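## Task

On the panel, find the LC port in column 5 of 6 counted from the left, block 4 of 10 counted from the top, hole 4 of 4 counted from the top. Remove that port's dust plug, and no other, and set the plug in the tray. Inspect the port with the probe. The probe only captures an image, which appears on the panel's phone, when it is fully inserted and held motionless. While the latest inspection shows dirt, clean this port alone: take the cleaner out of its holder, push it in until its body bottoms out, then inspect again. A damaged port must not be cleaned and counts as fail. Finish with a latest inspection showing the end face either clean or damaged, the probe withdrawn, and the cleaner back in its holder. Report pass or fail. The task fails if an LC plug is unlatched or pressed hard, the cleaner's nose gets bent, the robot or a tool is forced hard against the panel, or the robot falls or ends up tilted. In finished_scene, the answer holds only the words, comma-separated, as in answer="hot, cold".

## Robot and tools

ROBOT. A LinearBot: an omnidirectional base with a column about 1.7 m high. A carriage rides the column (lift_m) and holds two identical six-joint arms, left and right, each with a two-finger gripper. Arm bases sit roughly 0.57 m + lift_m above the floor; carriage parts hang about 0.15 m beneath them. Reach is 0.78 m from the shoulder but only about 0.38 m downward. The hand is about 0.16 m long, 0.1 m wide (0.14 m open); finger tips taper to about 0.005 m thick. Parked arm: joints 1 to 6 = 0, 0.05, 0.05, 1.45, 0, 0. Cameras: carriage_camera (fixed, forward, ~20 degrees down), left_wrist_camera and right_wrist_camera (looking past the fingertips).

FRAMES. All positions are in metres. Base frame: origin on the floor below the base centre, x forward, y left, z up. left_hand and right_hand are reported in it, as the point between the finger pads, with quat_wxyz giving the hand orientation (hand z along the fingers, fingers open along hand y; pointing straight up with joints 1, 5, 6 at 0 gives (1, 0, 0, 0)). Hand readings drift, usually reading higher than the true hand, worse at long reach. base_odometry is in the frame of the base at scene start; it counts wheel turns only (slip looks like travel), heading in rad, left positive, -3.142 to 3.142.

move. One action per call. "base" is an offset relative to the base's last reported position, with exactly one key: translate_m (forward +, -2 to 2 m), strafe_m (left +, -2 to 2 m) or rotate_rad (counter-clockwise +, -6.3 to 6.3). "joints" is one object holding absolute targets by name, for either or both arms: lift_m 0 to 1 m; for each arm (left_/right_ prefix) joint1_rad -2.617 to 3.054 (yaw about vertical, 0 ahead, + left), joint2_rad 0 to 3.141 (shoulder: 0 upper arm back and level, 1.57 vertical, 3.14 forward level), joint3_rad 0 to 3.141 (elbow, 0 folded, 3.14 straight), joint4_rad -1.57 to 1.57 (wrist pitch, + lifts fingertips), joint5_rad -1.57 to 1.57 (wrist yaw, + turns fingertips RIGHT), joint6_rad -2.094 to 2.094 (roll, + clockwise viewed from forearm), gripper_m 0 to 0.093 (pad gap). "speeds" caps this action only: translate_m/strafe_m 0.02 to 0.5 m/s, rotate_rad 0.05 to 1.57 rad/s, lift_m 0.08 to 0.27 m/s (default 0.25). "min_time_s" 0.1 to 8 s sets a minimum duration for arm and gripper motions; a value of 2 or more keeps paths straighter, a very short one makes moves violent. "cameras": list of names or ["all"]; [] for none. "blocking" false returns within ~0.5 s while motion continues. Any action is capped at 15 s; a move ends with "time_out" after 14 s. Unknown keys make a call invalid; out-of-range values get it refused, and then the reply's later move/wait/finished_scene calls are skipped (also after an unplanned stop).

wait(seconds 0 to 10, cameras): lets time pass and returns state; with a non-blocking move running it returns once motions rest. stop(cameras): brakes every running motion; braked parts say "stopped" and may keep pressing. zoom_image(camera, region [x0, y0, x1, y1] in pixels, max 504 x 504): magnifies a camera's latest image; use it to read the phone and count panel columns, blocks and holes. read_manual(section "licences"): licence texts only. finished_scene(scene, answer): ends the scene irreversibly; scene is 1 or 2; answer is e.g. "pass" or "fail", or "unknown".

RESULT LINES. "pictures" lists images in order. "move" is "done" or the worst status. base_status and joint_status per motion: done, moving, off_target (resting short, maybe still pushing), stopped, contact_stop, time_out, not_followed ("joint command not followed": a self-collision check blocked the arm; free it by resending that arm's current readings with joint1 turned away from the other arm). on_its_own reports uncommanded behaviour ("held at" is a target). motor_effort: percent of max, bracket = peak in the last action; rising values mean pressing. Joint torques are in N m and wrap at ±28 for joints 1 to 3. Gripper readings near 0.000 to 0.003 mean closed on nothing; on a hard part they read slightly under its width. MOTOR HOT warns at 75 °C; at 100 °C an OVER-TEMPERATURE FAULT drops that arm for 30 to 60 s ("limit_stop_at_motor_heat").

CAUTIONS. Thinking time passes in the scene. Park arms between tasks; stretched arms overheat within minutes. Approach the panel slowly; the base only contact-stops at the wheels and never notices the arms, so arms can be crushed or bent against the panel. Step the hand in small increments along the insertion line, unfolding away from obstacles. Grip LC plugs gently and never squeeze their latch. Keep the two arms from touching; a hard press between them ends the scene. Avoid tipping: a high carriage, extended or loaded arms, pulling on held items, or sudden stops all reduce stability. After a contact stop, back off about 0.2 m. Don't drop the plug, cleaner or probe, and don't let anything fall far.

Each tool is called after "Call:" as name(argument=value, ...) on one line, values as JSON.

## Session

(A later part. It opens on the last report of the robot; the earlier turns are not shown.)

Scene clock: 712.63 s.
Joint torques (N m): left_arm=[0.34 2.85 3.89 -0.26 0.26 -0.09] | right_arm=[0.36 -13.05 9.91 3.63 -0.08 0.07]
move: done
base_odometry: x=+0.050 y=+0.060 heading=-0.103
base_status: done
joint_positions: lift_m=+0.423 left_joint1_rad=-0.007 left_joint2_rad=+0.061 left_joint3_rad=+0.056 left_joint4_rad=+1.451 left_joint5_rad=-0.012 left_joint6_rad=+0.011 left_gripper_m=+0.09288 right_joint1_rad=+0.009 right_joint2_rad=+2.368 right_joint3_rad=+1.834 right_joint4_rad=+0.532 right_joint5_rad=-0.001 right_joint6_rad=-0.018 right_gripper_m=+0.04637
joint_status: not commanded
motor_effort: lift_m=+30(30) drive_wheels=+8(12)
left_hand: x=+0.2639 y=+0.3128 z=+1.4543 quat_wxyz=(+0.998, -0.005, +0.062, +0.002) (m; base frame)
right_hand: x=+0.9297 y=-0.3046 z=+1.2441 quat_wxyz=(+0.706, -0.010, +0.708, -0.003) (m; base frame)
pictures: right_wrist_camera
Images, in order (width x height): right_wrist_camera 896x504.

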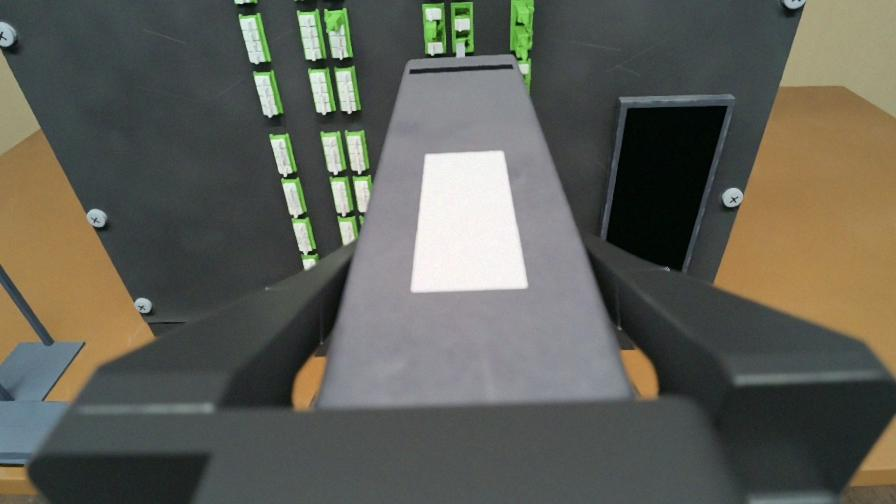

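Call:
move(base={"translate_m": 0.002}, speeds={"translate_m": 0.02}, joints={"right_joint2_rad": 2.384, "right_joint3_rad": 1.868})

Call:
wait(seconds=1, cameras=["right_wrist_camera"])

Call:
zoom_image(camera="right_wrist_camera", region=[440, 10, 480, 60])

Scene clock: 713.60 s.
Joint torques (N m): left_arm=[0.35 2.86 3.82 -0.27 0.26 -0.09] | right_arm=[0.43 -12.26 10.52 3.65 -0.08 0.06]
move: done
base_odometry: x=+0.052 y=+0.059 heading=-0.103
base_status: done
joint_positions: lift_m=+0.423 left_joint1_rad=-0.007 left_joint2_rad=+0.061 left_joint3_rad=+0.056 left_joint4_rad=+1.451 left_joint5_rad=-0.012 left_joint6_rad=+0.011 left_gripper_m=+0.09288 right_joint1_rad=+0.009 right_joint2_rad=+2.364 right_joint3_rad=+1.827 right_joint4_rad=+0.532 right_joint5_rad=-0.004 right_joint6_rad=-0.018 right_gripper_m=+0.04637
joint_status: all done
motor_effort: lift_m=+29(30) drive_wheels=+10(14)
left_hand: x=+0.2639 y=+0.3128 z=+1.4543 quat_wxyz=(+0.998, -0.005, +0.062, +0.002) (m; base frame)
right_hand: x=+0.9288 y=-0.3042 z=+1.2434 quat_wxyz=(+0.705, -0.011, +0.709, -0.002) (m; base frame)
pictures: none

Scene clock: 714.60 s.
Joint torques (N m): left_arm=[0.34 2.86 3.89 -0.26 0.26 -0.09] | right_arm=[0.4 -12.11 10.62 3.63 -0.05 0.07]
base_odometry: x=+0.052 y=+0.059 heading=-0.103
base_status: done
joint_positions: lift_m=+0.423 left_joint1_rad=-0.007 left_joint2_rad=+0.061 left_joint3_rad=+0.056 left_joint4_rad=+1.451 left_joint5_rad=-0.012 left_joint6_rad=+0.011 left_gripper_m=+0.09288 right_joint1_rad=+0.009 right_joint2_rad=+2.364 right_joint3_rad=+1.827 right_joint4_rad=+0.532 right_joint5_rad=-0.004 right_joint6_rad=-0.018 right_gripper_m=+0.04637
joint_status: all done
motor_effort: lift_m=+30(30) drive_wheels=+10(14)
left_hand: x=+0.2639 y=+0.3128 z=+1.4543 quat_wxyz=(+0.998, -0.005, +0.062, +0.002) (m; base frame)
right_hand: x=+0.9288 y=-0.3042 z=+1.2434 quat_wxyz=(+0.705, -0.011, +0.709, -0.002) (m; base frame)
wait: 1.00 s; at rest by 0.27 s
pictures: right_wrist_camera
Images, in order (width x height): right_wrist_camera 896x504.

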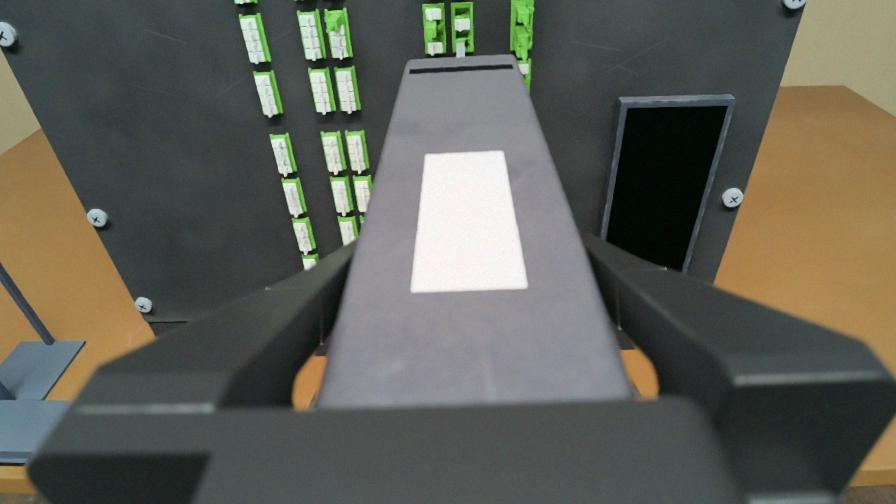

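Scaled by 10.080 from the camera's 896x504 image, which has a finer 1280x720 frame.

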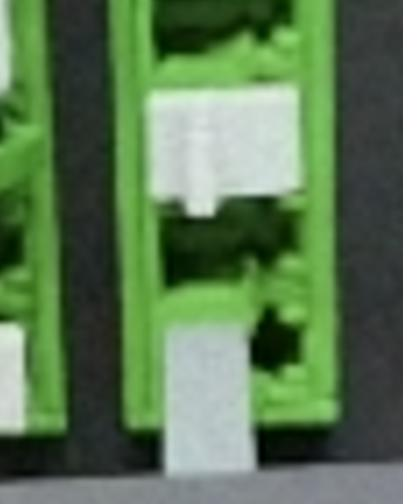

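Call:
move(joints={"right_joint2_rad": 2.396, "right_joint3_rad": 1.888, "right_joint4_rad": 0.610}, min_time_s=1)

Call:
wait(seconds=1, cameras=["right_wrist_camera"])

Call:
zoom_image(camera="right_wrist_camera", region=[440, 10, 480, 60])

Scene clock: 716.87 s.
Joint torques (N m): left_arm=[0.35 2.85 3.88 -0.26 0.26 -0.09] | right_arm=[0.39 -11.07 12.14 3.66 -0.05 0.06]
move: off_target
base_odometry: x=+0.052 y=+0.059 heading=-0.103
base_status: not commanded
joint_positions: lift_m=+0.423 left_joint1_rad=-0.007 left_joint2_rad=+0.061 left_joint3_rad=+0.056 left_joint4_rad=+1.451 left_joint5_rad=-0.012 left_joint6_rad=+0.011 left_gripper_m=+0.09288 right_joint1_rad=+0.009 right_joint2_rad=+2.364 right_joint3_rad=+1.827 right_joint4_rad=+0.532 right_joint5_rad=-0.004 right_joint6_rad=-0.018 right_gripper_m=+0.04637
joint_status: right_joint3_rad off_target (ended at +1.827, target +1.888); right_joint4_rad off_target (ended at +0.532, target +0.610); the others done
motor_effort: lift_m=+29(30) drive_wheels=+10(11)
left_hand: x=+0.2639 y=+0.3128 z=+1.4543 quat_wxyz=(+0.998, -0.005, +0.062, +0.002) (m; base frame)
right_hand: x=+0.9288 y=-0.3042 z=+1.2434 quat_wxyz=(+0.705, -0.011, +0.709, -0.002) (m; base frame)
pictures: none

Scene clock: 717.87 s.
Joint torques (N m): left_arm=[0.35 2.86 3.88 -0.26 0.26 -0.09] | right_arm=[0.43 -11.08 12.18 3.67 -0.04 0.05]
base_odometry: x=+0.052 y=+0.059 heading=-0.103
base_status: not commanded
joint_positions: lift_m=+0.423 left_joint1_rad=-0.007 left_joint2_rad=+0.061 left_joint3_rad=+0.056 left_joint4_rad=+1.451 left_joint5_rad=-0.012 left_joint6_rad=+0.011 left_gripper_m=+0.09288 right_joint1_rad=+0.009 right_joint2_rad=+2.364 right_joint3_rad=+1.827 right_joint4_rad=+0.532 right_joint5_rad=-0.004 right_joint6_rad=-0.018 right_gripper_m=+0.04637
joint_status: right_joint3_rad off_target (ended at +1.827, target +1.888); right_joint4_rad off_target (ended at +0.532, target +0.610); the others done
motor_effort: lift_m=+30(30) drive_wheels=+10(11)
left_hand: x=+0.2639 y=+0.3128 z=+1.4543 quat_wxyz=(+0.998, -0.005, +0.062, +0.002) (m; base frame)
right_hand: x=+0.9288 y=-0.3042 z=+1.2434 quat_wxyz=(+0.705, -0.011, +0.709, -0.002) (m; base frame)
wait: 1.00 s; at rest by 0.27 s
pictures: right_wrist_camera
Images, in order (width x height): right_wrist_camera 896x504.

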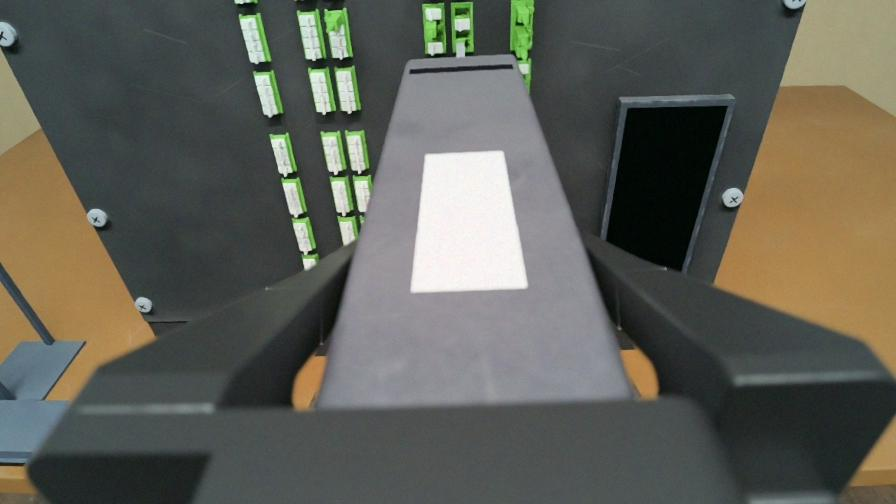

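Scaled by 10.080 from the camera's 896x504 image, which has a finer 1280x720 frame.

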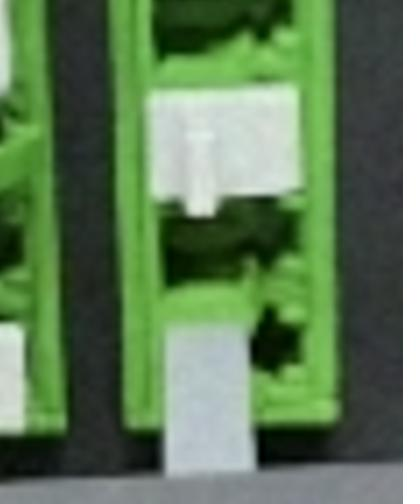

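Call:
move(base={"translate_m": 0.002}, speeds={"translate_m": 0.02})

Call:
wait(seconds=1, cameras=["right_wrist_camera"])

Call:
zoom_image(camera="right_wrist_camera", region=[440, 10, 480, 60])

Scene clock: 718.77 s.
Joint torques (N m): left_arm=[0.35 2.81 3.88 -0.27 0.26 -0.09] | right_arm=[0.43 -10.48 12.14 3.8 0.03 0.06]
move: done
base_odometry: x=+0.054 y=+0.059 heading=-0.104
base_status: done
joint_positions: lift_m=+0.423 left_joint1_rad=-0.007 left_joint2_rad=+0.061 left_joint3_rad=+0.056 left_joint4_rad=+1.451 left_joint5_rad=-0.012 left_joint6_rad=+0.011 left_gripper_m=+0.09288 right_joint1_rad=+0.009 right_joint2_rad=+2.359 right_joint3_rad=+1.827 right_joint4_rad=+0.521 right_joint5_rad=-0.009 right_joint6_rad=-0.018 right_gripper_m=+0.04637
joint_status: not commanded
motor_effort: lift_m=+30(30) drive_wheels=+13(16)
left_hand: x=+0.2639 y=+0.3128 z=+1.4543 quat_wxyz=(+0.998, -0.005, +0.062, +0.002) (m; base frame)
right_hand: x=+0.9281 y=-0.3034 z=+1.2444 quat_wxyz=(+0.703, -0.012, +0.711, +0.000) (m; base frame)
pictures: none

Scene clock: 719.77 s.
Joint torques (N m): left_arm=[0.35 2.85 3.89 -0.26 0.26 -0.09] | right_arm=[0.38 -10.5 12.16 3.81 -0.01 0.07]
base_odometry: x=+0.054 y=+0.059 heading=-0.104
base_status: done
joint_positions: lift_m=+0.423 left_joint1_rad=-0.007 left_joint2_rad=+0.061 left_joint3_rad=+0.056 left_joint4_rad=+1.451 left_joint5_rad=-0.012 left_joint6_rad=+0.011 left_gripper_m=+0.09288 right_joint1_rad=+0.009 right_joint2_rad=+2.359 right_joint3_rad=+1.827 right_joint4_rad=+0.521 right_joint5_rad=-0.009 right_joint6_rad=-0.018 right_gripper_m=+0.04637
joint_status: not commanded
motor_effort: lift_m=+29(30) drive_wheels=+13(16)
left_hand: x=+0.2639 y=+0.3128 z=+1.4543 quat_wxyz=(+0.998, -0.005, +0.062, +0.002) (m; base frame)
right_hand: x=+0.9281 y=-0.3034 z=+1.2444 quat_wxyz=(+0.703, -0.012, +0.711, +0.000) (m; base frame)
wait: 1.00 s; at rest by 0.27 s
pictures: right_wrist_camera
Images, in order (width x height): right_wrist_camera 896x504.

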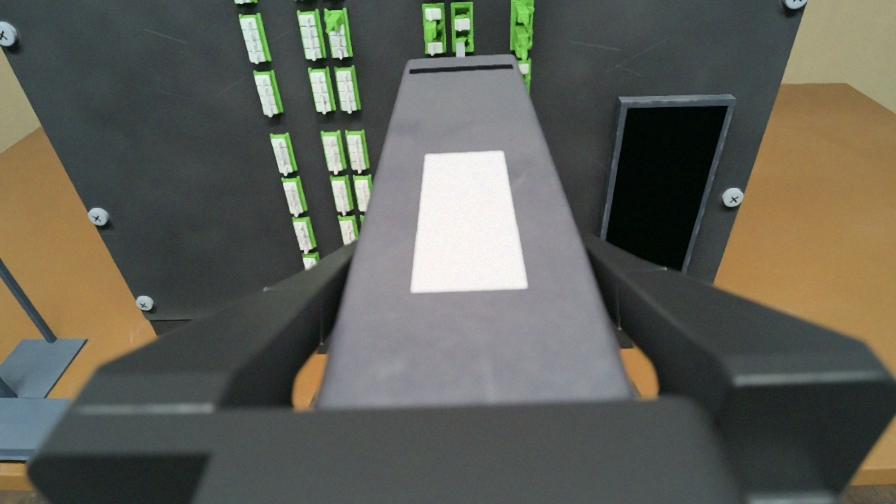

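Scaled by 10.080 from the camera's 896x504 image, which has a finer 1280x720 frame.

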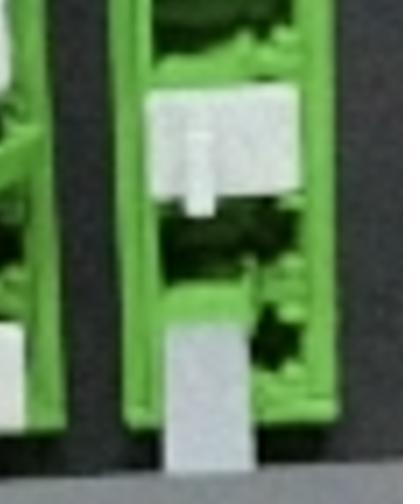

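Call:
move(cameras=["all"])

Call:
zoom_image(camera="carriage_camera", region=[480, 180, 680, 330])

Call:
zoom_image(camera="right_wrist_camera", region=[380, 10, 560, 110])

Scene clock: 721.97 s.
Joint torques (N m): left_arm=[0.34 2.86 3.89 -0.26 0.26 -0.09] | right_arm=[0.36 -10.56 12.25 3.81 0.01 0.07]
base_odometry: x=+0.054 y=+0.059 heading=-0.104
base_status: done
joint_positions: lift_m=+0.423 left_joint1_rad=-0.007 left_joint2_rad=+0.061 left_joint3_rad=+0.056 left_joint4_rad=+1.451 left_joint5_rad=-0.012 left_joint6_rad=+0.011 left_gripper_m=+0.09288 right_joint1_rad=+0.009 right_joint2_rad=+2.359 right_joint3_rad=+1.827 right_joint4_rad=+0.521 right_joint5_rad=-0.009 right_joint6_rad=-0.018 right_gripper_m=+0.04637
joint_status: not commanded
motor_effort: lift_m=+30(30) drive_wheels=+13(16)
left_hand: x=+0.2639 y=+0.3128 z=+1.4543 quat_wxyz=(+0.998, -0.005, +0.062, +0.002) (m; base frame)
right_hand: x=+0.9281 y=-0.3034 z=+1.2444 quat_wxyz=(+0.703, -0.012, +0.711, +0.000) (m; base frame)
pictures: carriage_camera, left_wrist_camera, right_wrist_camera
Images, in order (width x height): carriage_camera 896x504, left_wrist_camera 896x504, right_wrist_camera 896x504.

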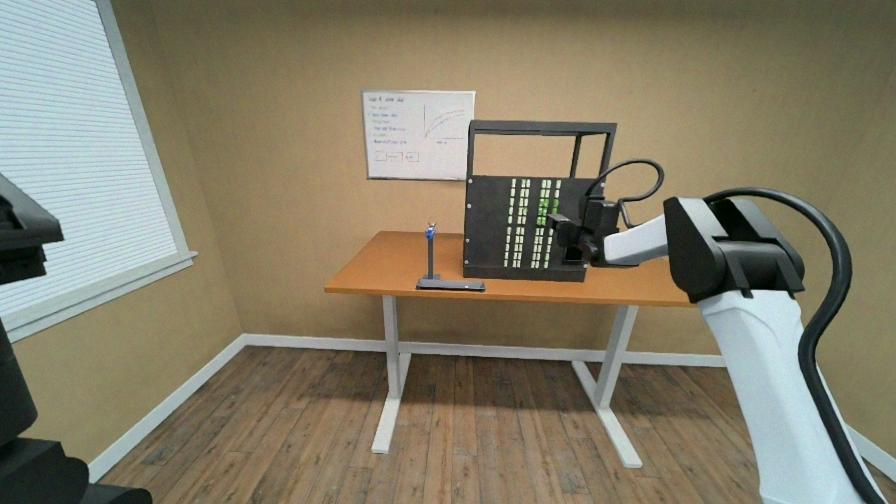

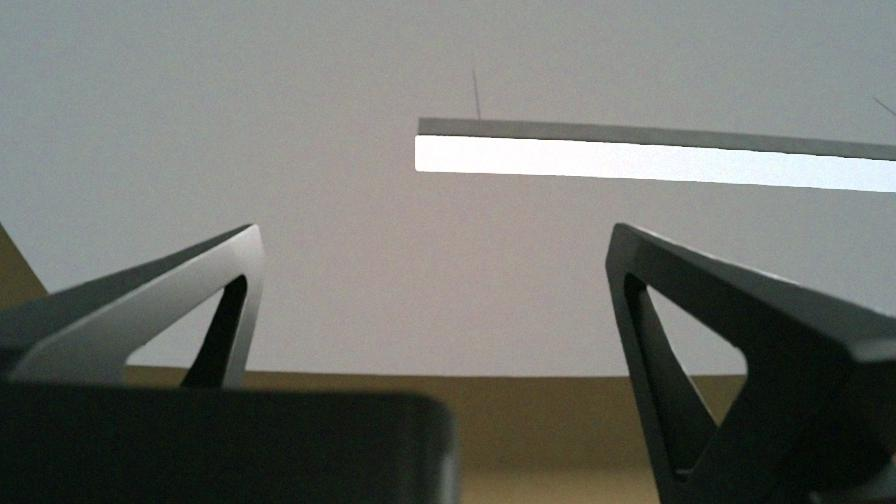

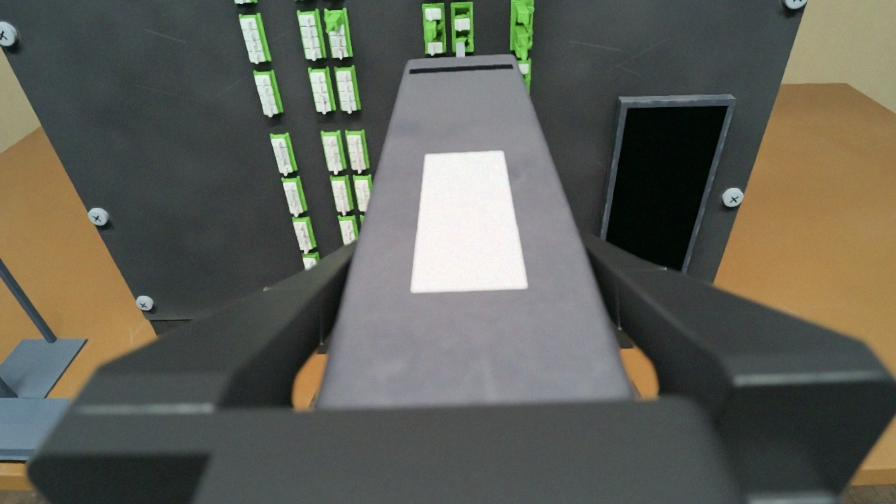

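Scaled by 2.520 from the camera's 896x504 image, which has a finer 1280x720 frame.

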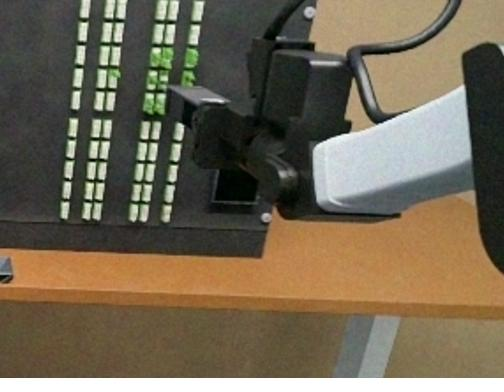

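Scaled by 2.800 from the camera's 896x504 image, which has a finer 1280x720 frame.

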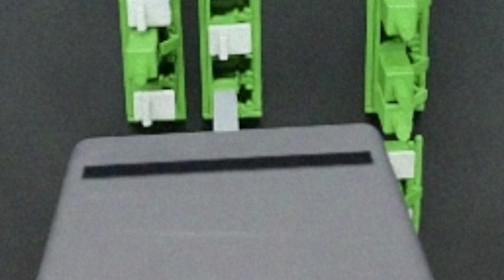

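Call:
move(base={"translate_m": -0.002}, speeds={"translate_m": 0.02})

Call:
move(joints={"right_joint2_rad": 2.400, "right_joint3_rad": 1.885, "right_joint4_rad": 0.640}, min_time_s=1)

Call:
wait(seconds=0.8, cameras=["right_wrist_camera"])

Call:
zoom_image(camera="right_wrist_camera", region=[440, 10, 480, 60])

Scene clock: 724.27 s.
Joint torques (N m): left_arm=[0.34 2.85 3.92 -0.26 0.26 -0.09] | right_arm=[0.42 -10.74 12.18 3.67 0 0.03]
move: done
base_odometry: x=+0.051 y=+0.059 heading=-0.104
base_status: done
joint_positions: lift_m=+0.423 left_joint1_rad=-0.007 left_joint2_rad=+0.061 left_joint3_rad=+0.056 left_joint4_rad=+1.451 left_joint5_rad=-0.012 left_joint6_rad=+0.011 left_gripper_m=+0.09288 right_joint1_rad=+0.009 right_joint2_rad=+2.360 right_joint3_rad=+1.827 right_joint4_rad=+0.529 right_joint5_rad=-0.008 right_joint6_rad=-0.018 right_gripper_m=+0.04637
joint_status: not commanded
motor_effort: lift_m=+30(30) drive_wheels=+4(7)
left_hand: x=+0.2640 y=+0.3128 z=+1.4542 quat_wxyz=(+0.998, -0.005, +0.062, +0.002) (m; base frame)
right_hand: x=+0.9282 y=-0.3034 z=+1.2455 quat_wxyz=(+0.706, -0.012, +0.708, +0.000) (m; base frame)
pictures: none

Scene clock: 725.57 s.
Joint torques (N m): left_arm=[0.34 2.85 3.92 -0.26 0.26 -0.09] | right_arm=[0.32 -10.47 11.96 4 0 0.07]
move: off_target
base_odometry: x=+0.051 y=+0.059 heading=-0.104
base_status: not commanded
joint_positions: lift_m=+0.423 left_joint1_rad=-0.007 left_joint2_rad=+0.061 left_joint3_rad=+0.056 left_joint4_rad=+1.451 left_joint5_rad=-0.012 left_joint6_rad=+0.011 left_gripper_m=+0.09288 right_joint1_rad=+0.009 right_joint2_rad=+2.361 right_joint3_rad=+1.827 right_joint4_rad=+0.534 right_joint5_rad=-0.008 right_joint6_rad=-0.018 right_gripper_m=+0.04637
joint_status: right_joint4_rad off_target (ended at +0.534, target +0.640); the others done
motor_effort: lift_m=+29(30) drive_wheels=+4(4)
left_hand: x=+0.2640 y=+0.3128 z=+1.4542 quat_wxyz=(+0.998, -0.005, +0.062, +0.002) (m; base frame)
right_hand: x=+0.9284 y=-0.3034 z=+1.2457 quat_wxyz=(+0.707, -0.012, +0.707, +0.000) (m; base frame)
pictures: none

Scene clock: 726.37 s.
Joint torques (N m): left_arm=[0.35 2.86 3.92 -0.26 0.26 -0.09] | right_arm=[0.42 -10.44 11.92 4 0.01 0.06]
base_odometry: x=+0.051 y=+0.059 heading=-0.104
base_status: not commanded
joint_positions: lift_m=+0.423 left_joint1_rad=-0.007 left_joint2_rad=+0.061 left_joint3_rad=+0.056 left_joint4_rad=+1.451 left_joint5_rad=-0.012 left_joint6_rad=+0.011 left_gripper_m=+0.09288 right_joint1_rad=+0.009 right_joint2_rad=+2.361 right_joint3_rad=+1.827 right_joint4_rad=+0.534 right_joint5_rad=-0.008 right_joint6_rad=-0.018 right_gripper_m=+0.04637
joint_status: right_joint4_rad off_target (ended at +0.534, target +0.640); the others done
motor_effort: lift_m=+30(30) drive_wheels=+4(4)
left_hand: x=+0.2640 y=+0.3128 z=+1.4542 quat_wxyz=(+0.998, -0.005, +0.062, +0.002) (m; base frame)
right_hand: x=+0.9284 y=-0.3034 z=+1.2457 quat_wxyz=(+0.707, -0.012, +0.707, +0.000) (m; base frame)
wait: 0.80 s; at rest by 0.27 s
pictures: right_wrist_camera
Images, in order (width x height): right_wrist_camera 896x504.

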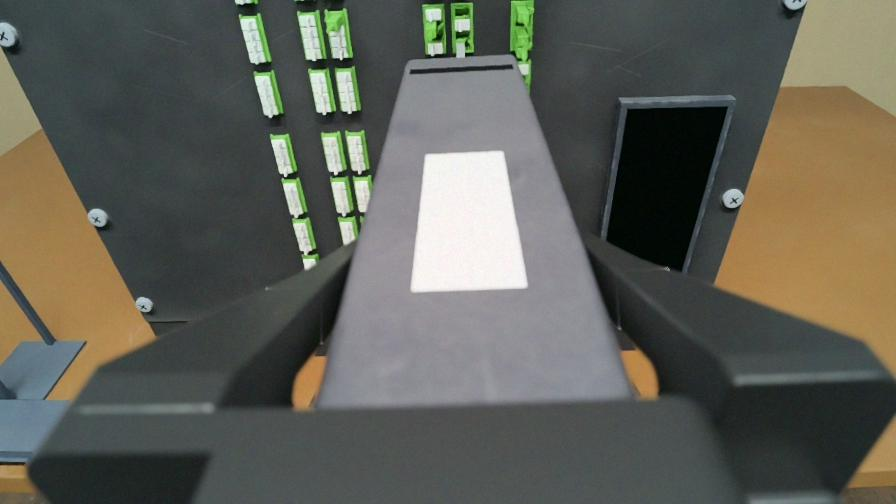

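Scaled by 10.080 from the camera's 896x504 image, which has a finer 1280x720 frame.

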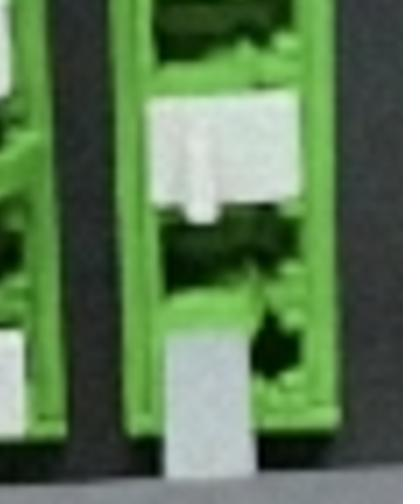

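Call:
move(base={"translate_m": 0.002}, speeds={"translate_m": 0.02})

Call:
wait(seconds=0.8, cameras=["right_wrist_camera"])

Call:
zoom_image(camera="right_wrist_camera", region=[440, 10, 480, 60])

Scene clock: 727.57 s.
Joint torques (N m): left_arm=[0.34 2.91 3.96 -0.26 0.26 -0.09] | right_arm=[0.42 -10.54 11.86 4.06 0.05 0.04]
move: done
base_odometry: x=+0.053 y=+0.059 heading=-0.104
base_status: done
joint_positions: lift_m=+0.423 left_joint1_rad=-0.007 left_joint2_rad=+0.061 left_joint3_rad=+0.056 left_joint4_rad=+1.451 left_joint5_rad=-0.012 left_joint6_rad=+0.011 left_gripper_m=+0.09288 right_joint1_rad=+0.009 right_joint2_rad=+2.361 right_joint3_rad=+1.827 right_joint4_rad=+0.530 right_joint5_rad=-0.010 right_joint6_rad=-0.018 right_gripper_m=+0.04637
joint_status: not commanded
motor_effort: lift_m=+30(30) drive_wheels=+11(12)
left_hand: x=+0.2639 y=+0.3128 z=+1.4542 quat_wxyz=(+0.998, -0.005, +0.062, +0.002) (m; base frame)
right_hand: x=+0.9284 y=-0.3032 z=+1.2448 quat_wxyz=(+0.706, -0.013, +0.709, +0.000) (m; base frame)
pictures: none

Scene clock: 728.37 s.
Joint torques (N m): left_arm=[0.34 2.86 3.92 -0.27 0.26 -0.09] | right_arm=[0.35 -10.51 11.92 4.05 -0.01 0.07]
base_odometry: x=+0.053 y=+0.059 heading=-0.104
base_status: done
joint_positions: lift_m=+0.423 left_joint1_rad=-0.007 left_joint2_rad=+0.061 left_joint3_rad=+0.056 left_joint4_rad=+1.451 left_joint5_rad=-0.012 left_joint6_rad=+0.011 left_gripper_m=+0.09288 right_joint1_rad=+0.009 right_joint2_rad=+2.361 right_joint3_rad=+1.827 right_joint4_rad=+0.530 right_joint5_rad=-0.010 right_joint6_rad=-0.018 right_gripper_m=+0.04637
joint_status: not commanded
motor_effort: lift_m=+30(30) drive_wheels=+11(12)
left_hand: x=+0.2639 y=+0.3128 z=+1.4542 quat_wxyz=(+0.998, -0.005, +0.062, +0.002) (m; base frame)
right_hand: x=+0.9284 y=-0.3032 z=+1.2448 quat_wxyz=(+0.706, -0.013, +0.709, +0.000) (m; base frame)
wait: 0.80 s; at rest by 0.27 s
pictures: right_wrist_camera
Images, in order (width x height): right_wrist_camera 896x504.

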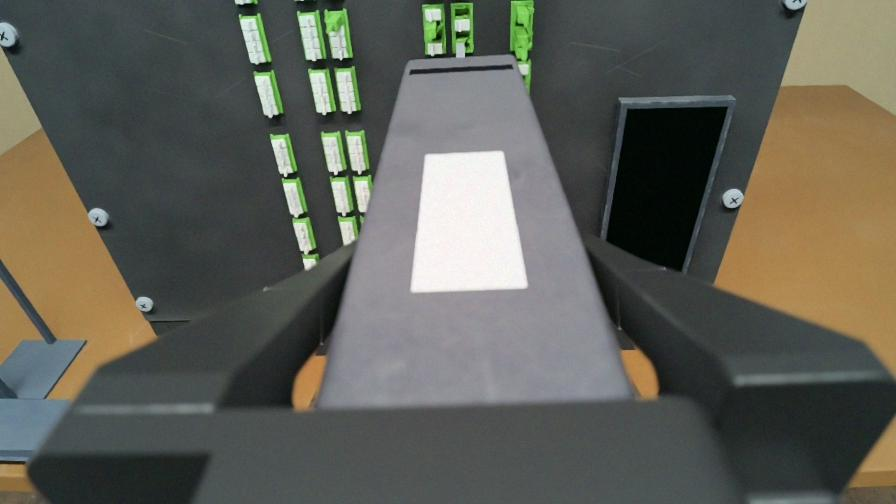

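Scaled by 10.080 from the camera's 896x504 image, which has a finer 1280x720 frame.

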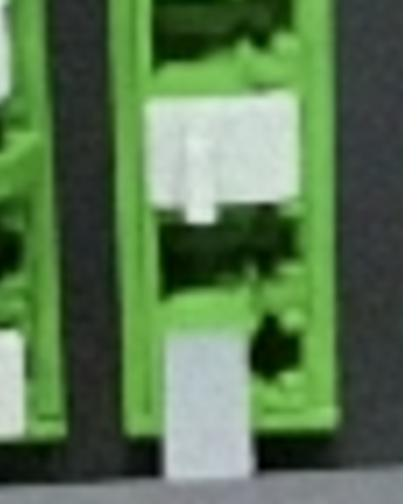

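Call:
move(joints={"left_joint1_rad": -0.49, "left_joint2_rad": 2.72, "left_joint3_rad": 1.95, "left_joint4_rad": 1.23, "left_joint5_rad": 0.12, "left_joint6_rad": 0}, min_time_s=3)

Call:
wait(seconds=0.8, cameras=["left_wrist_camera"])

Scene clock: 733.00 s.
Joint torques (N m): left_arm=[-0.81 -13.09 6.9 1.38 0.26 -0.09] | right_arm=[0.4 -10.37 11.95 4.04 0.11 0.07]
move: done
base_odometry: x=+0.053 y=+0.059 heading=-0.104
base_status: not commanded
joint_positions: lift_m=+0.423 left_joint1_rad=-0.483 left_joint2_rad=+2.692 left_joint3_rad=+1.929 left_joint4_rad=+1.241 left_joint5_rad=+0.105 left_joint6_rad=+0.011 left_gripper_m=+0.09288 right_joint1_rad=+0.009 right_joint2_rad=+2.361 right_joint3_rad=+1.827 right_joint4_rad=+0.530 right_joint5_rad=-0.017 right_joint6_rad=-0.018 right_gripper_m=+0.04637
joint_status: all done
motor_effort: lift_m=+30(30) drive_wheels=+13(13)
left_hand: x=+0.8389 y=-0.0285 z=+1.2358 quat_wxyz=(+0.823, +0.170, +0.492, -0.226) (m; base frame)
right_hand: x=+0.9284 y=-0.3020 z=+1.2448 quat_wxyz=(+0.706, -0.015, +0.709, +0.003) (m; base frame)
pictures: none

Scene clock: 733.80 s.
Joint torques (N m): left_arm=[-0.81 -13.11 6.86 1.37 0.26 -0.1] | right_arm=[0.43 -10.4 11.96 4.06 0.11 0.06]
base_odometry: x=+0.053 y=+0.059 heading=-0.104
base_status: not commanded
joint_positions: lift_m=+0.423 left_joint1_rad=-0.483 left_joint2_rad=+2.692 left_joint3_rad=+1.929 left_joint4_rad=+1.241 left_joint5_rad=+0.105 left_joint6_rad=+0.011 left_gripper_m=+0.09288 right_joint1_rad=+0.009 right_joint2_rad=+2.361 right_joint3_rad=+1.827 right_joint4_rad=+0.530 right_joint5_rad=-0.017 right_joint6_rad=-0.018 right_gripper_m=+0.04637
joint_status: all done
motor_effort: lift_m=+30(30) drive_wheels=+13(13)
left_hand: x=+0.8389 y=-0.0285 z=+1.2358 quat_wxyz=(+0.823, +0.170, +0.492, -0.226) (m; base frame)
right_hand: x=+0.9284 y=-0.3020 z=+1.2448 quat_wxyz=(+0.706, -0.015, +0.709, +0.003) (m; base frame)
wait: 0.80 s; at rest by 0.27 s
pictures: left_wrist_camera
Images, in order (width x height): left_wrist_camera 896x504.

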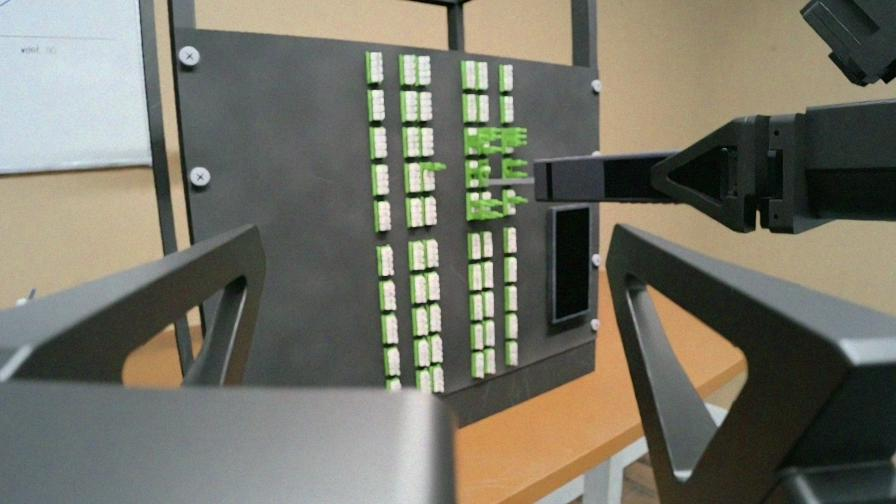

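Call:
zoom_image(camera="left_wrist_camera", region=[460, 140, 560, 220])

Call:
zoom_image(camera="left_wrist_camera", region=[470, 160, 510, 210])

Scaled by 5.040 from the camera's 896x504 image, which has a finer 1280x720 frame.

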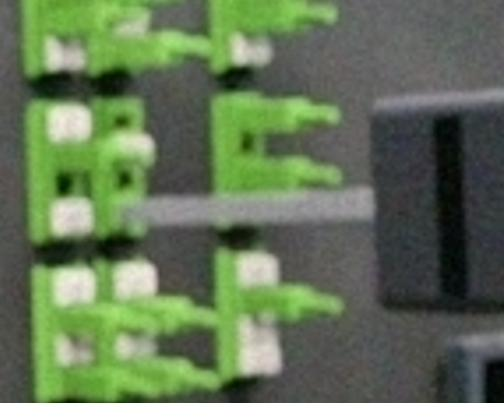

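Scaled by 10.080 from the camera's 896x504 image, which has a finer 1280x720 frame.

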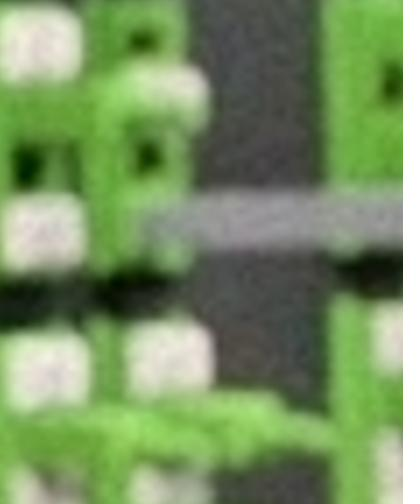

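Call:
move(base={"translate_m": -0.002}, speeds={"translate_m": 0.02}, joints={"right_joint1_rad": 0.010, "right_joint5_rad": 0.004})

Call:
wait(seconds=0.8, cameras=["left_wrist_camera", "right_wrist_camera"])

Call:
zoom_image(camera="left_wrist_camera", region=[460, 140, 560, 220])

Call:
zoom_image(camera="right_wrist_camera", region=[440, 10, 480, 60])

Scene clock: 736.40 s.
Joint torques (N m): left_arm=[-0.8 -13.11 6.78 1.37 0.26 -0.1] | right_arm=[0.49 -10.54 11.89 3.97 0.1 0.07]
move: done
base_odometry: x=+0.051 y=+0.059 heading=-0.104
base_status: done
joint_positions: lift_m=+0.423 left_joint1_rad=-0.483 left_joint2_rad=+2.692 left_joint3_rad=+1.931 left_joint4_rad=+1.240 left_joint5_rad=+0.105 left_joint6_rad=+0.011 left_gripper_m=+0.09288 right_joint1_rad=+0.009 right_joint2_rad=+2.363 right_joint3_rad=+1.827 right_joint4_rad=+0.538 right_joint5_rad=-0.013 right_joint6_rad=-0.018 right_gripper_m=+0.04637
joint_status: all done
motor_effort: lift_m=+30(30) drive_wheels=+5(8)
left_hand: x=+0.8389 y=-0.0286 z=+1.2363 quat_wxyz=(+0.823, +0.171, +0.492, -0.226) (m; base frame)
right_hand: x=+0.9286 y=-0.3026 z=+1.2457 quat_wxyz=(+0.708, -0.014, +0.706, +0.001) (m; base frame)
pictures: none

Scene clock: 737.20 s.
Joint torques (N m): left_arm=[-0.81 -13.11 6.79 1.37 0.26 -0.09] | right_arm=[0.43 -10.54 11.89 3.94 0.11 0.07]
base_odometry: x=+0.051 y=+0.059 heading=-0.104
base_status: done
joint_positions: lift_m=+0.423 left_joint1_rad=-0.483 left_joint2_rad=+2.692 left_joint3_rad=+1.931 left_joint4_rad=+1.240 left_joint5_rad=+0.105 left_joint6_rad=+0.011 left_gripper_m=+0.09288 right_joint1_rad=+0.009 right_joint2_rad=+2.363 right_joint3_rad=+1.827 right_joint4_rad=+0.538 right_joint5_rad=-0.013 right_joint6_rad=-0.018 right_gripper_m=+0.04637
joint_status: all done
motor_effort: lift_m=+30(30) drive_wheels=+5(8)
left_hand: x=+0.8389 y=-0.0286 z=+1.2363 quat_wxyz=(+0.823, +0.171, +0.492, -0.226) (m; base frame)
right_hand: x=+0.9286 y=-0.3026 z=+1.2457 quat_wxyz=(+0.708, -0.014, +0.706, +0.001) (m; base frame)
wait: 0.80 s; at rest by 0.27 s
pictures: left_wrist_camera, right_wrist_camera
Images, in order (width x height): left_wrist_camera 896x504, right_wrist_camera 896x504.

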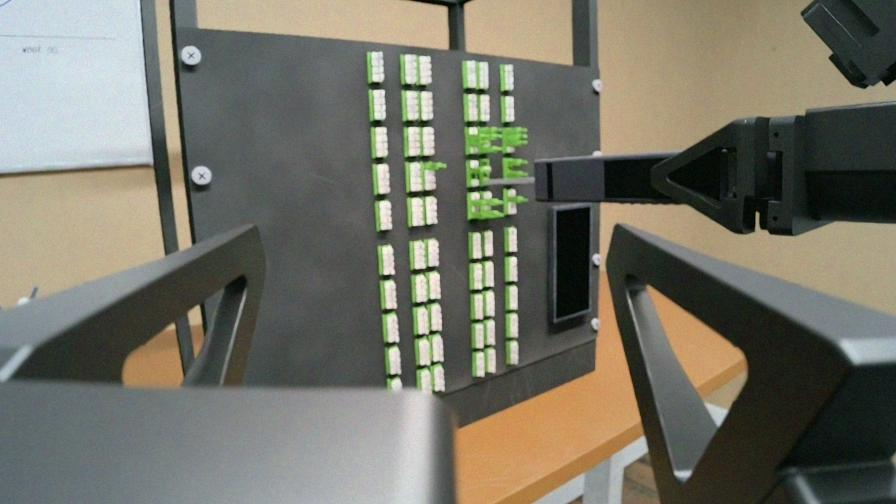

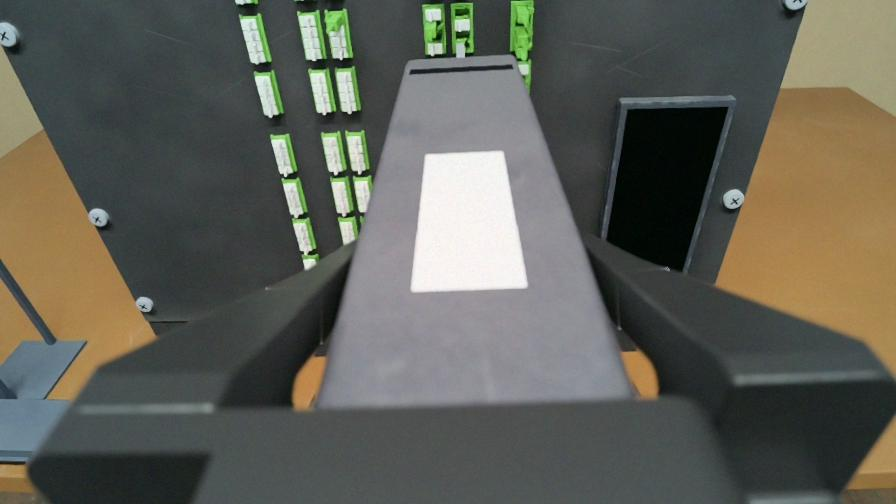

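Scaled by 5.040 from the camera's 896x504 image, which has a finer 1280x720 frame.

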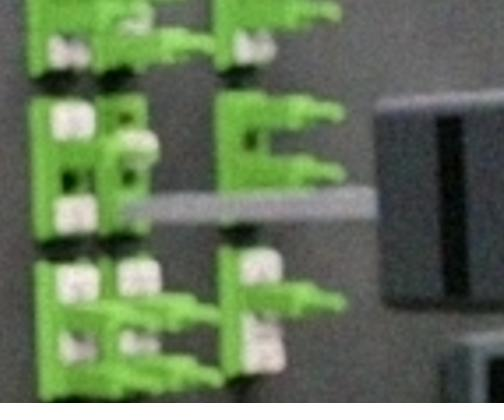

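Scaled by 10.080 from the camera's 896x504 image, which has a finer 1280x720 frame.

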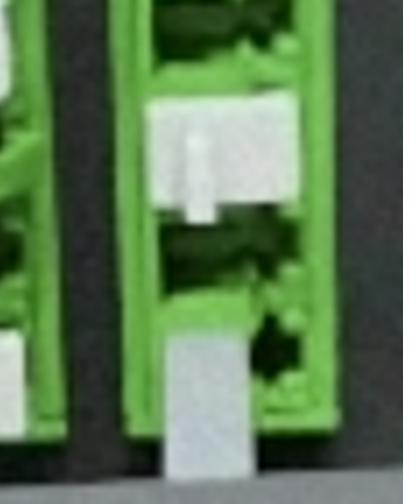

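Call:
zoom_image(camera="right_wrist_camera", region=[0, 40, 60, 100])

Call:
zoom_image(camera="right_wrist_camera", region=[110, 280, 170, 340])

Call:
zoom_image(camera="right_wrist_camera", region=[760, 0, 820, 60])

Call:
zoom_image(camera="right_wrist_camera", region=[690, 230, 750, 290])

Call:
zoom_image(camera="right_wrist_camera", region=[590, 80, 750, 290])

Scaled by 8.400 from the camera's 896x504 image, which has a finer 1280x720 frame.

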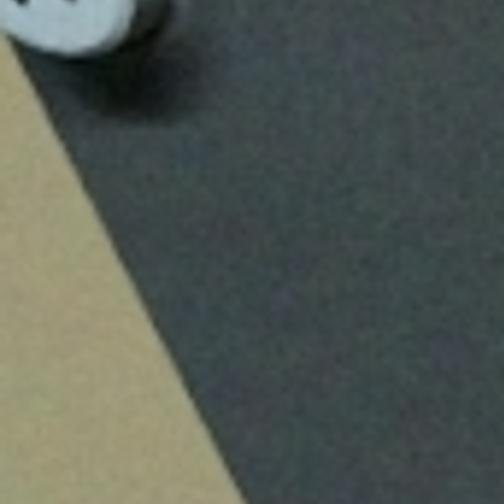

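Scaled by 8.400 from the camera's 896x504 image, which has a finer 1280x720 frame.

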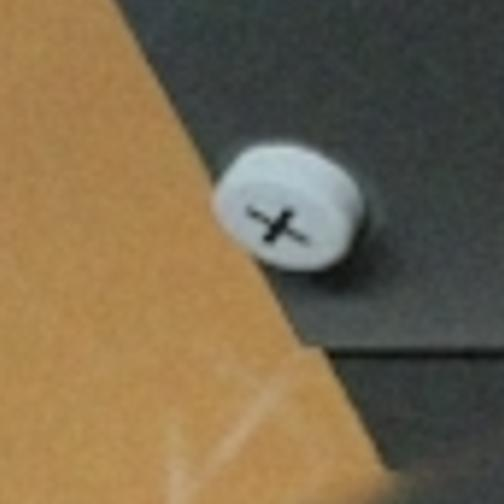

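Scaled by 8.400 from the camera's 896x504 image, which has a finer 1280x720 frame.

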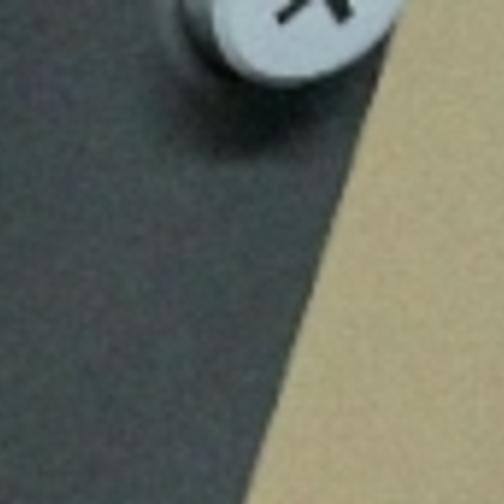

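Scaled by 8.400 from the camera's 896x504 image, which has a finer 1280x720 frame.

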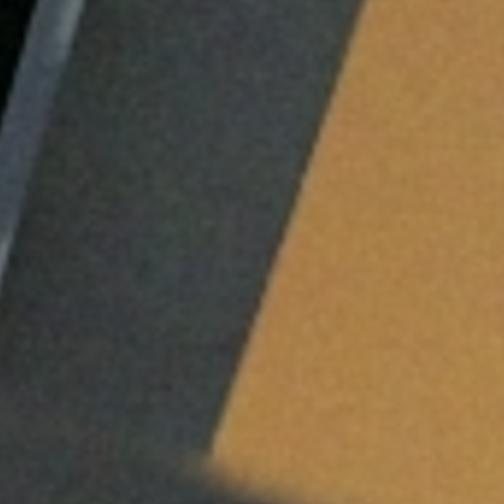

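Scaled by 2.400 from the camera's 896x504 image, which has a finer 1280x720 frame.

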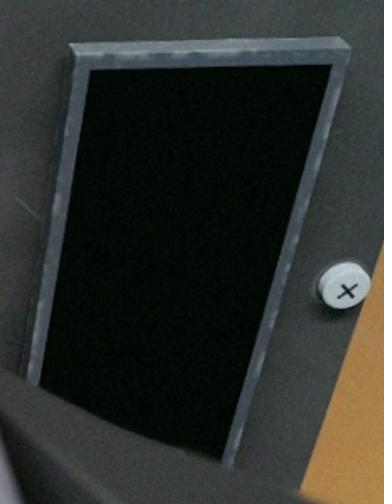

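Call:
move(joints={"right_joint1_rad": 0.019, "right_joint5_rad": 0.008}, min_time_s=1)

Call:
wait(seconds=0.8, cameras=["left_wrist_camera", "right_wrist_camera"])

Call:
zoom_image(camera="right_wrist_camera", region=[440, 10, 480, 60])

Scene clock: 743.13 s.
Joint torques (N m): left_arm=[-0.81 -13.11 6.78 1.37 0.26 -0.1] | right_arm=[1.07 -10.54 11.85 3.96 0.11 0.05]
move: done
base_odometry: x=+0.051 y=+0.059 heading=-0.104
base_status: not commanded
joint_positions: lift_m=+0.423 left_joint1_rad=-0.483 left_joint2_rad=+2.692 left_joint3_rad=+1.931 left_joint4_rad=+1.240 left_joint5_rad=+0.105 left_joint6_rad=+0.011 left_gripper_m=+0.09288 right_joint1_rad=+0.012 right_joint2_rad=+2.363 right_joint3_rad=+1.827 right_joint4_rad=+0.538 right_joint5_rad=-0.009 right_joint6_rad=-0.018 right_gripper_m=+0.04637
joint_status: all done
motor_effort: lift_m=+29(30) drive_wheels=+5(5)
left_hand: x=+0.8389 y=-0.0286 z=+1.2363 quat_wxyz=(+0.823, +0.171, +0.492, -0.226) (m; base frame)
right_hand: x=+0.9285 y=-0.3011 z=+1.2457 quat_wxyz=(+0.708, -0.014, +0.706, +0.001) (m; base frame)
pictures: none

Scene clock: 743.93 s.
Joint torques (N m): left_arm=[-0.81 -13.09 6.78 1.37 0.26 -0.1] | right_arm=[1.03 -10.59 11.92 3.94 0.11 0.08]
base_odometry: x=+0.051 y=+0.059 heading=-0.104
base_status: not commanded
joint_positions: lift_m=+0.423 left_joint1_rad=-0.483 left_joint2_rad=+2.692 left_joint3_rad=+1.931 left_joint4_rad=+1.240 left_joint5_rad=+0.105 left_joint6_rad=+0.011 left_gripper_m=+0.09288 right_joint1_rad=+0.012 right_joint2_rad=+2.363 right_joint3_rad=+1.827 right_joint4_rad=+0.538 right_joint5_rad=-0.009 right_joint6_rad=-0.018 right_gripper_m=+0.04637
joint_status: all done
motor_effort: lift_m=+30(30) drive_wheels=+5(5)
left_hand: x=+0.8389 y=-0.0286 z=+1.2363 quat_wxyz=(+0.823, +0.171, +0.492, -0.226) (m; base frame)
right_hand: x=+0.9285 y=-0.3011 z=+1.2457 quat_wxyz=(+0.708, -0.014, +0.706, +0.001) (m; base frame)
wait: 0.80 s; at rest by 0.27 s
pictures: left_wrist_camera, right_wrist_camera
Images, in order (width x height): left_wrist_camera 896x504, right_wrist_camera 896x504.

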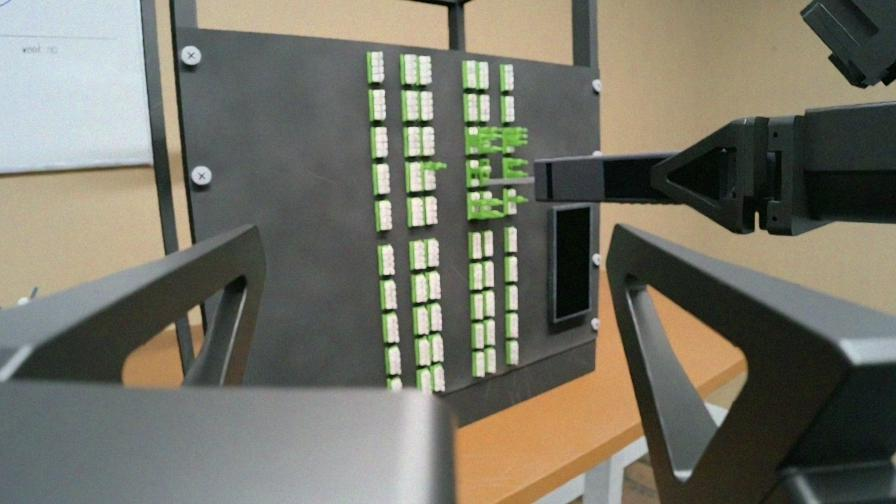

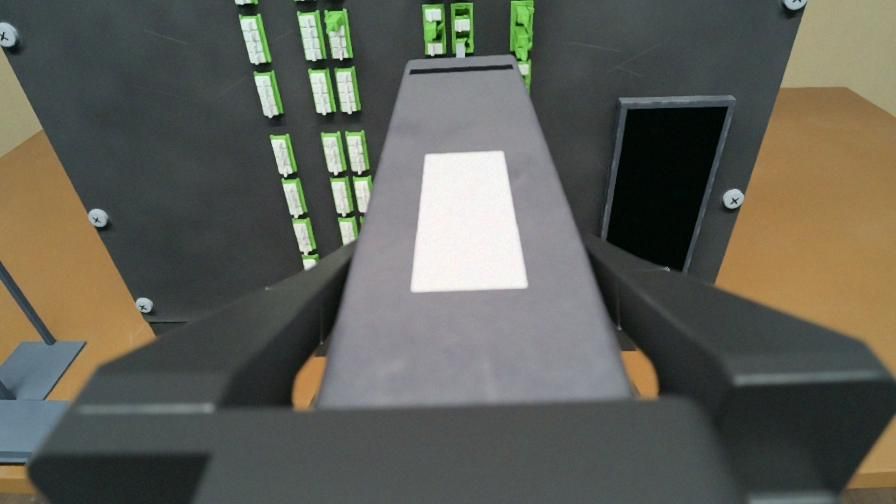

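Scaled by 10.080 from the camera's 896x504 image, which has a finer 1280x720 frame.

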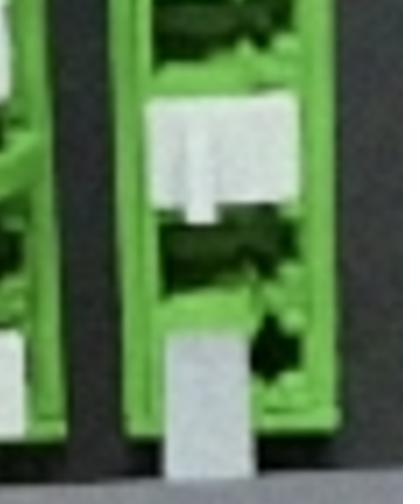

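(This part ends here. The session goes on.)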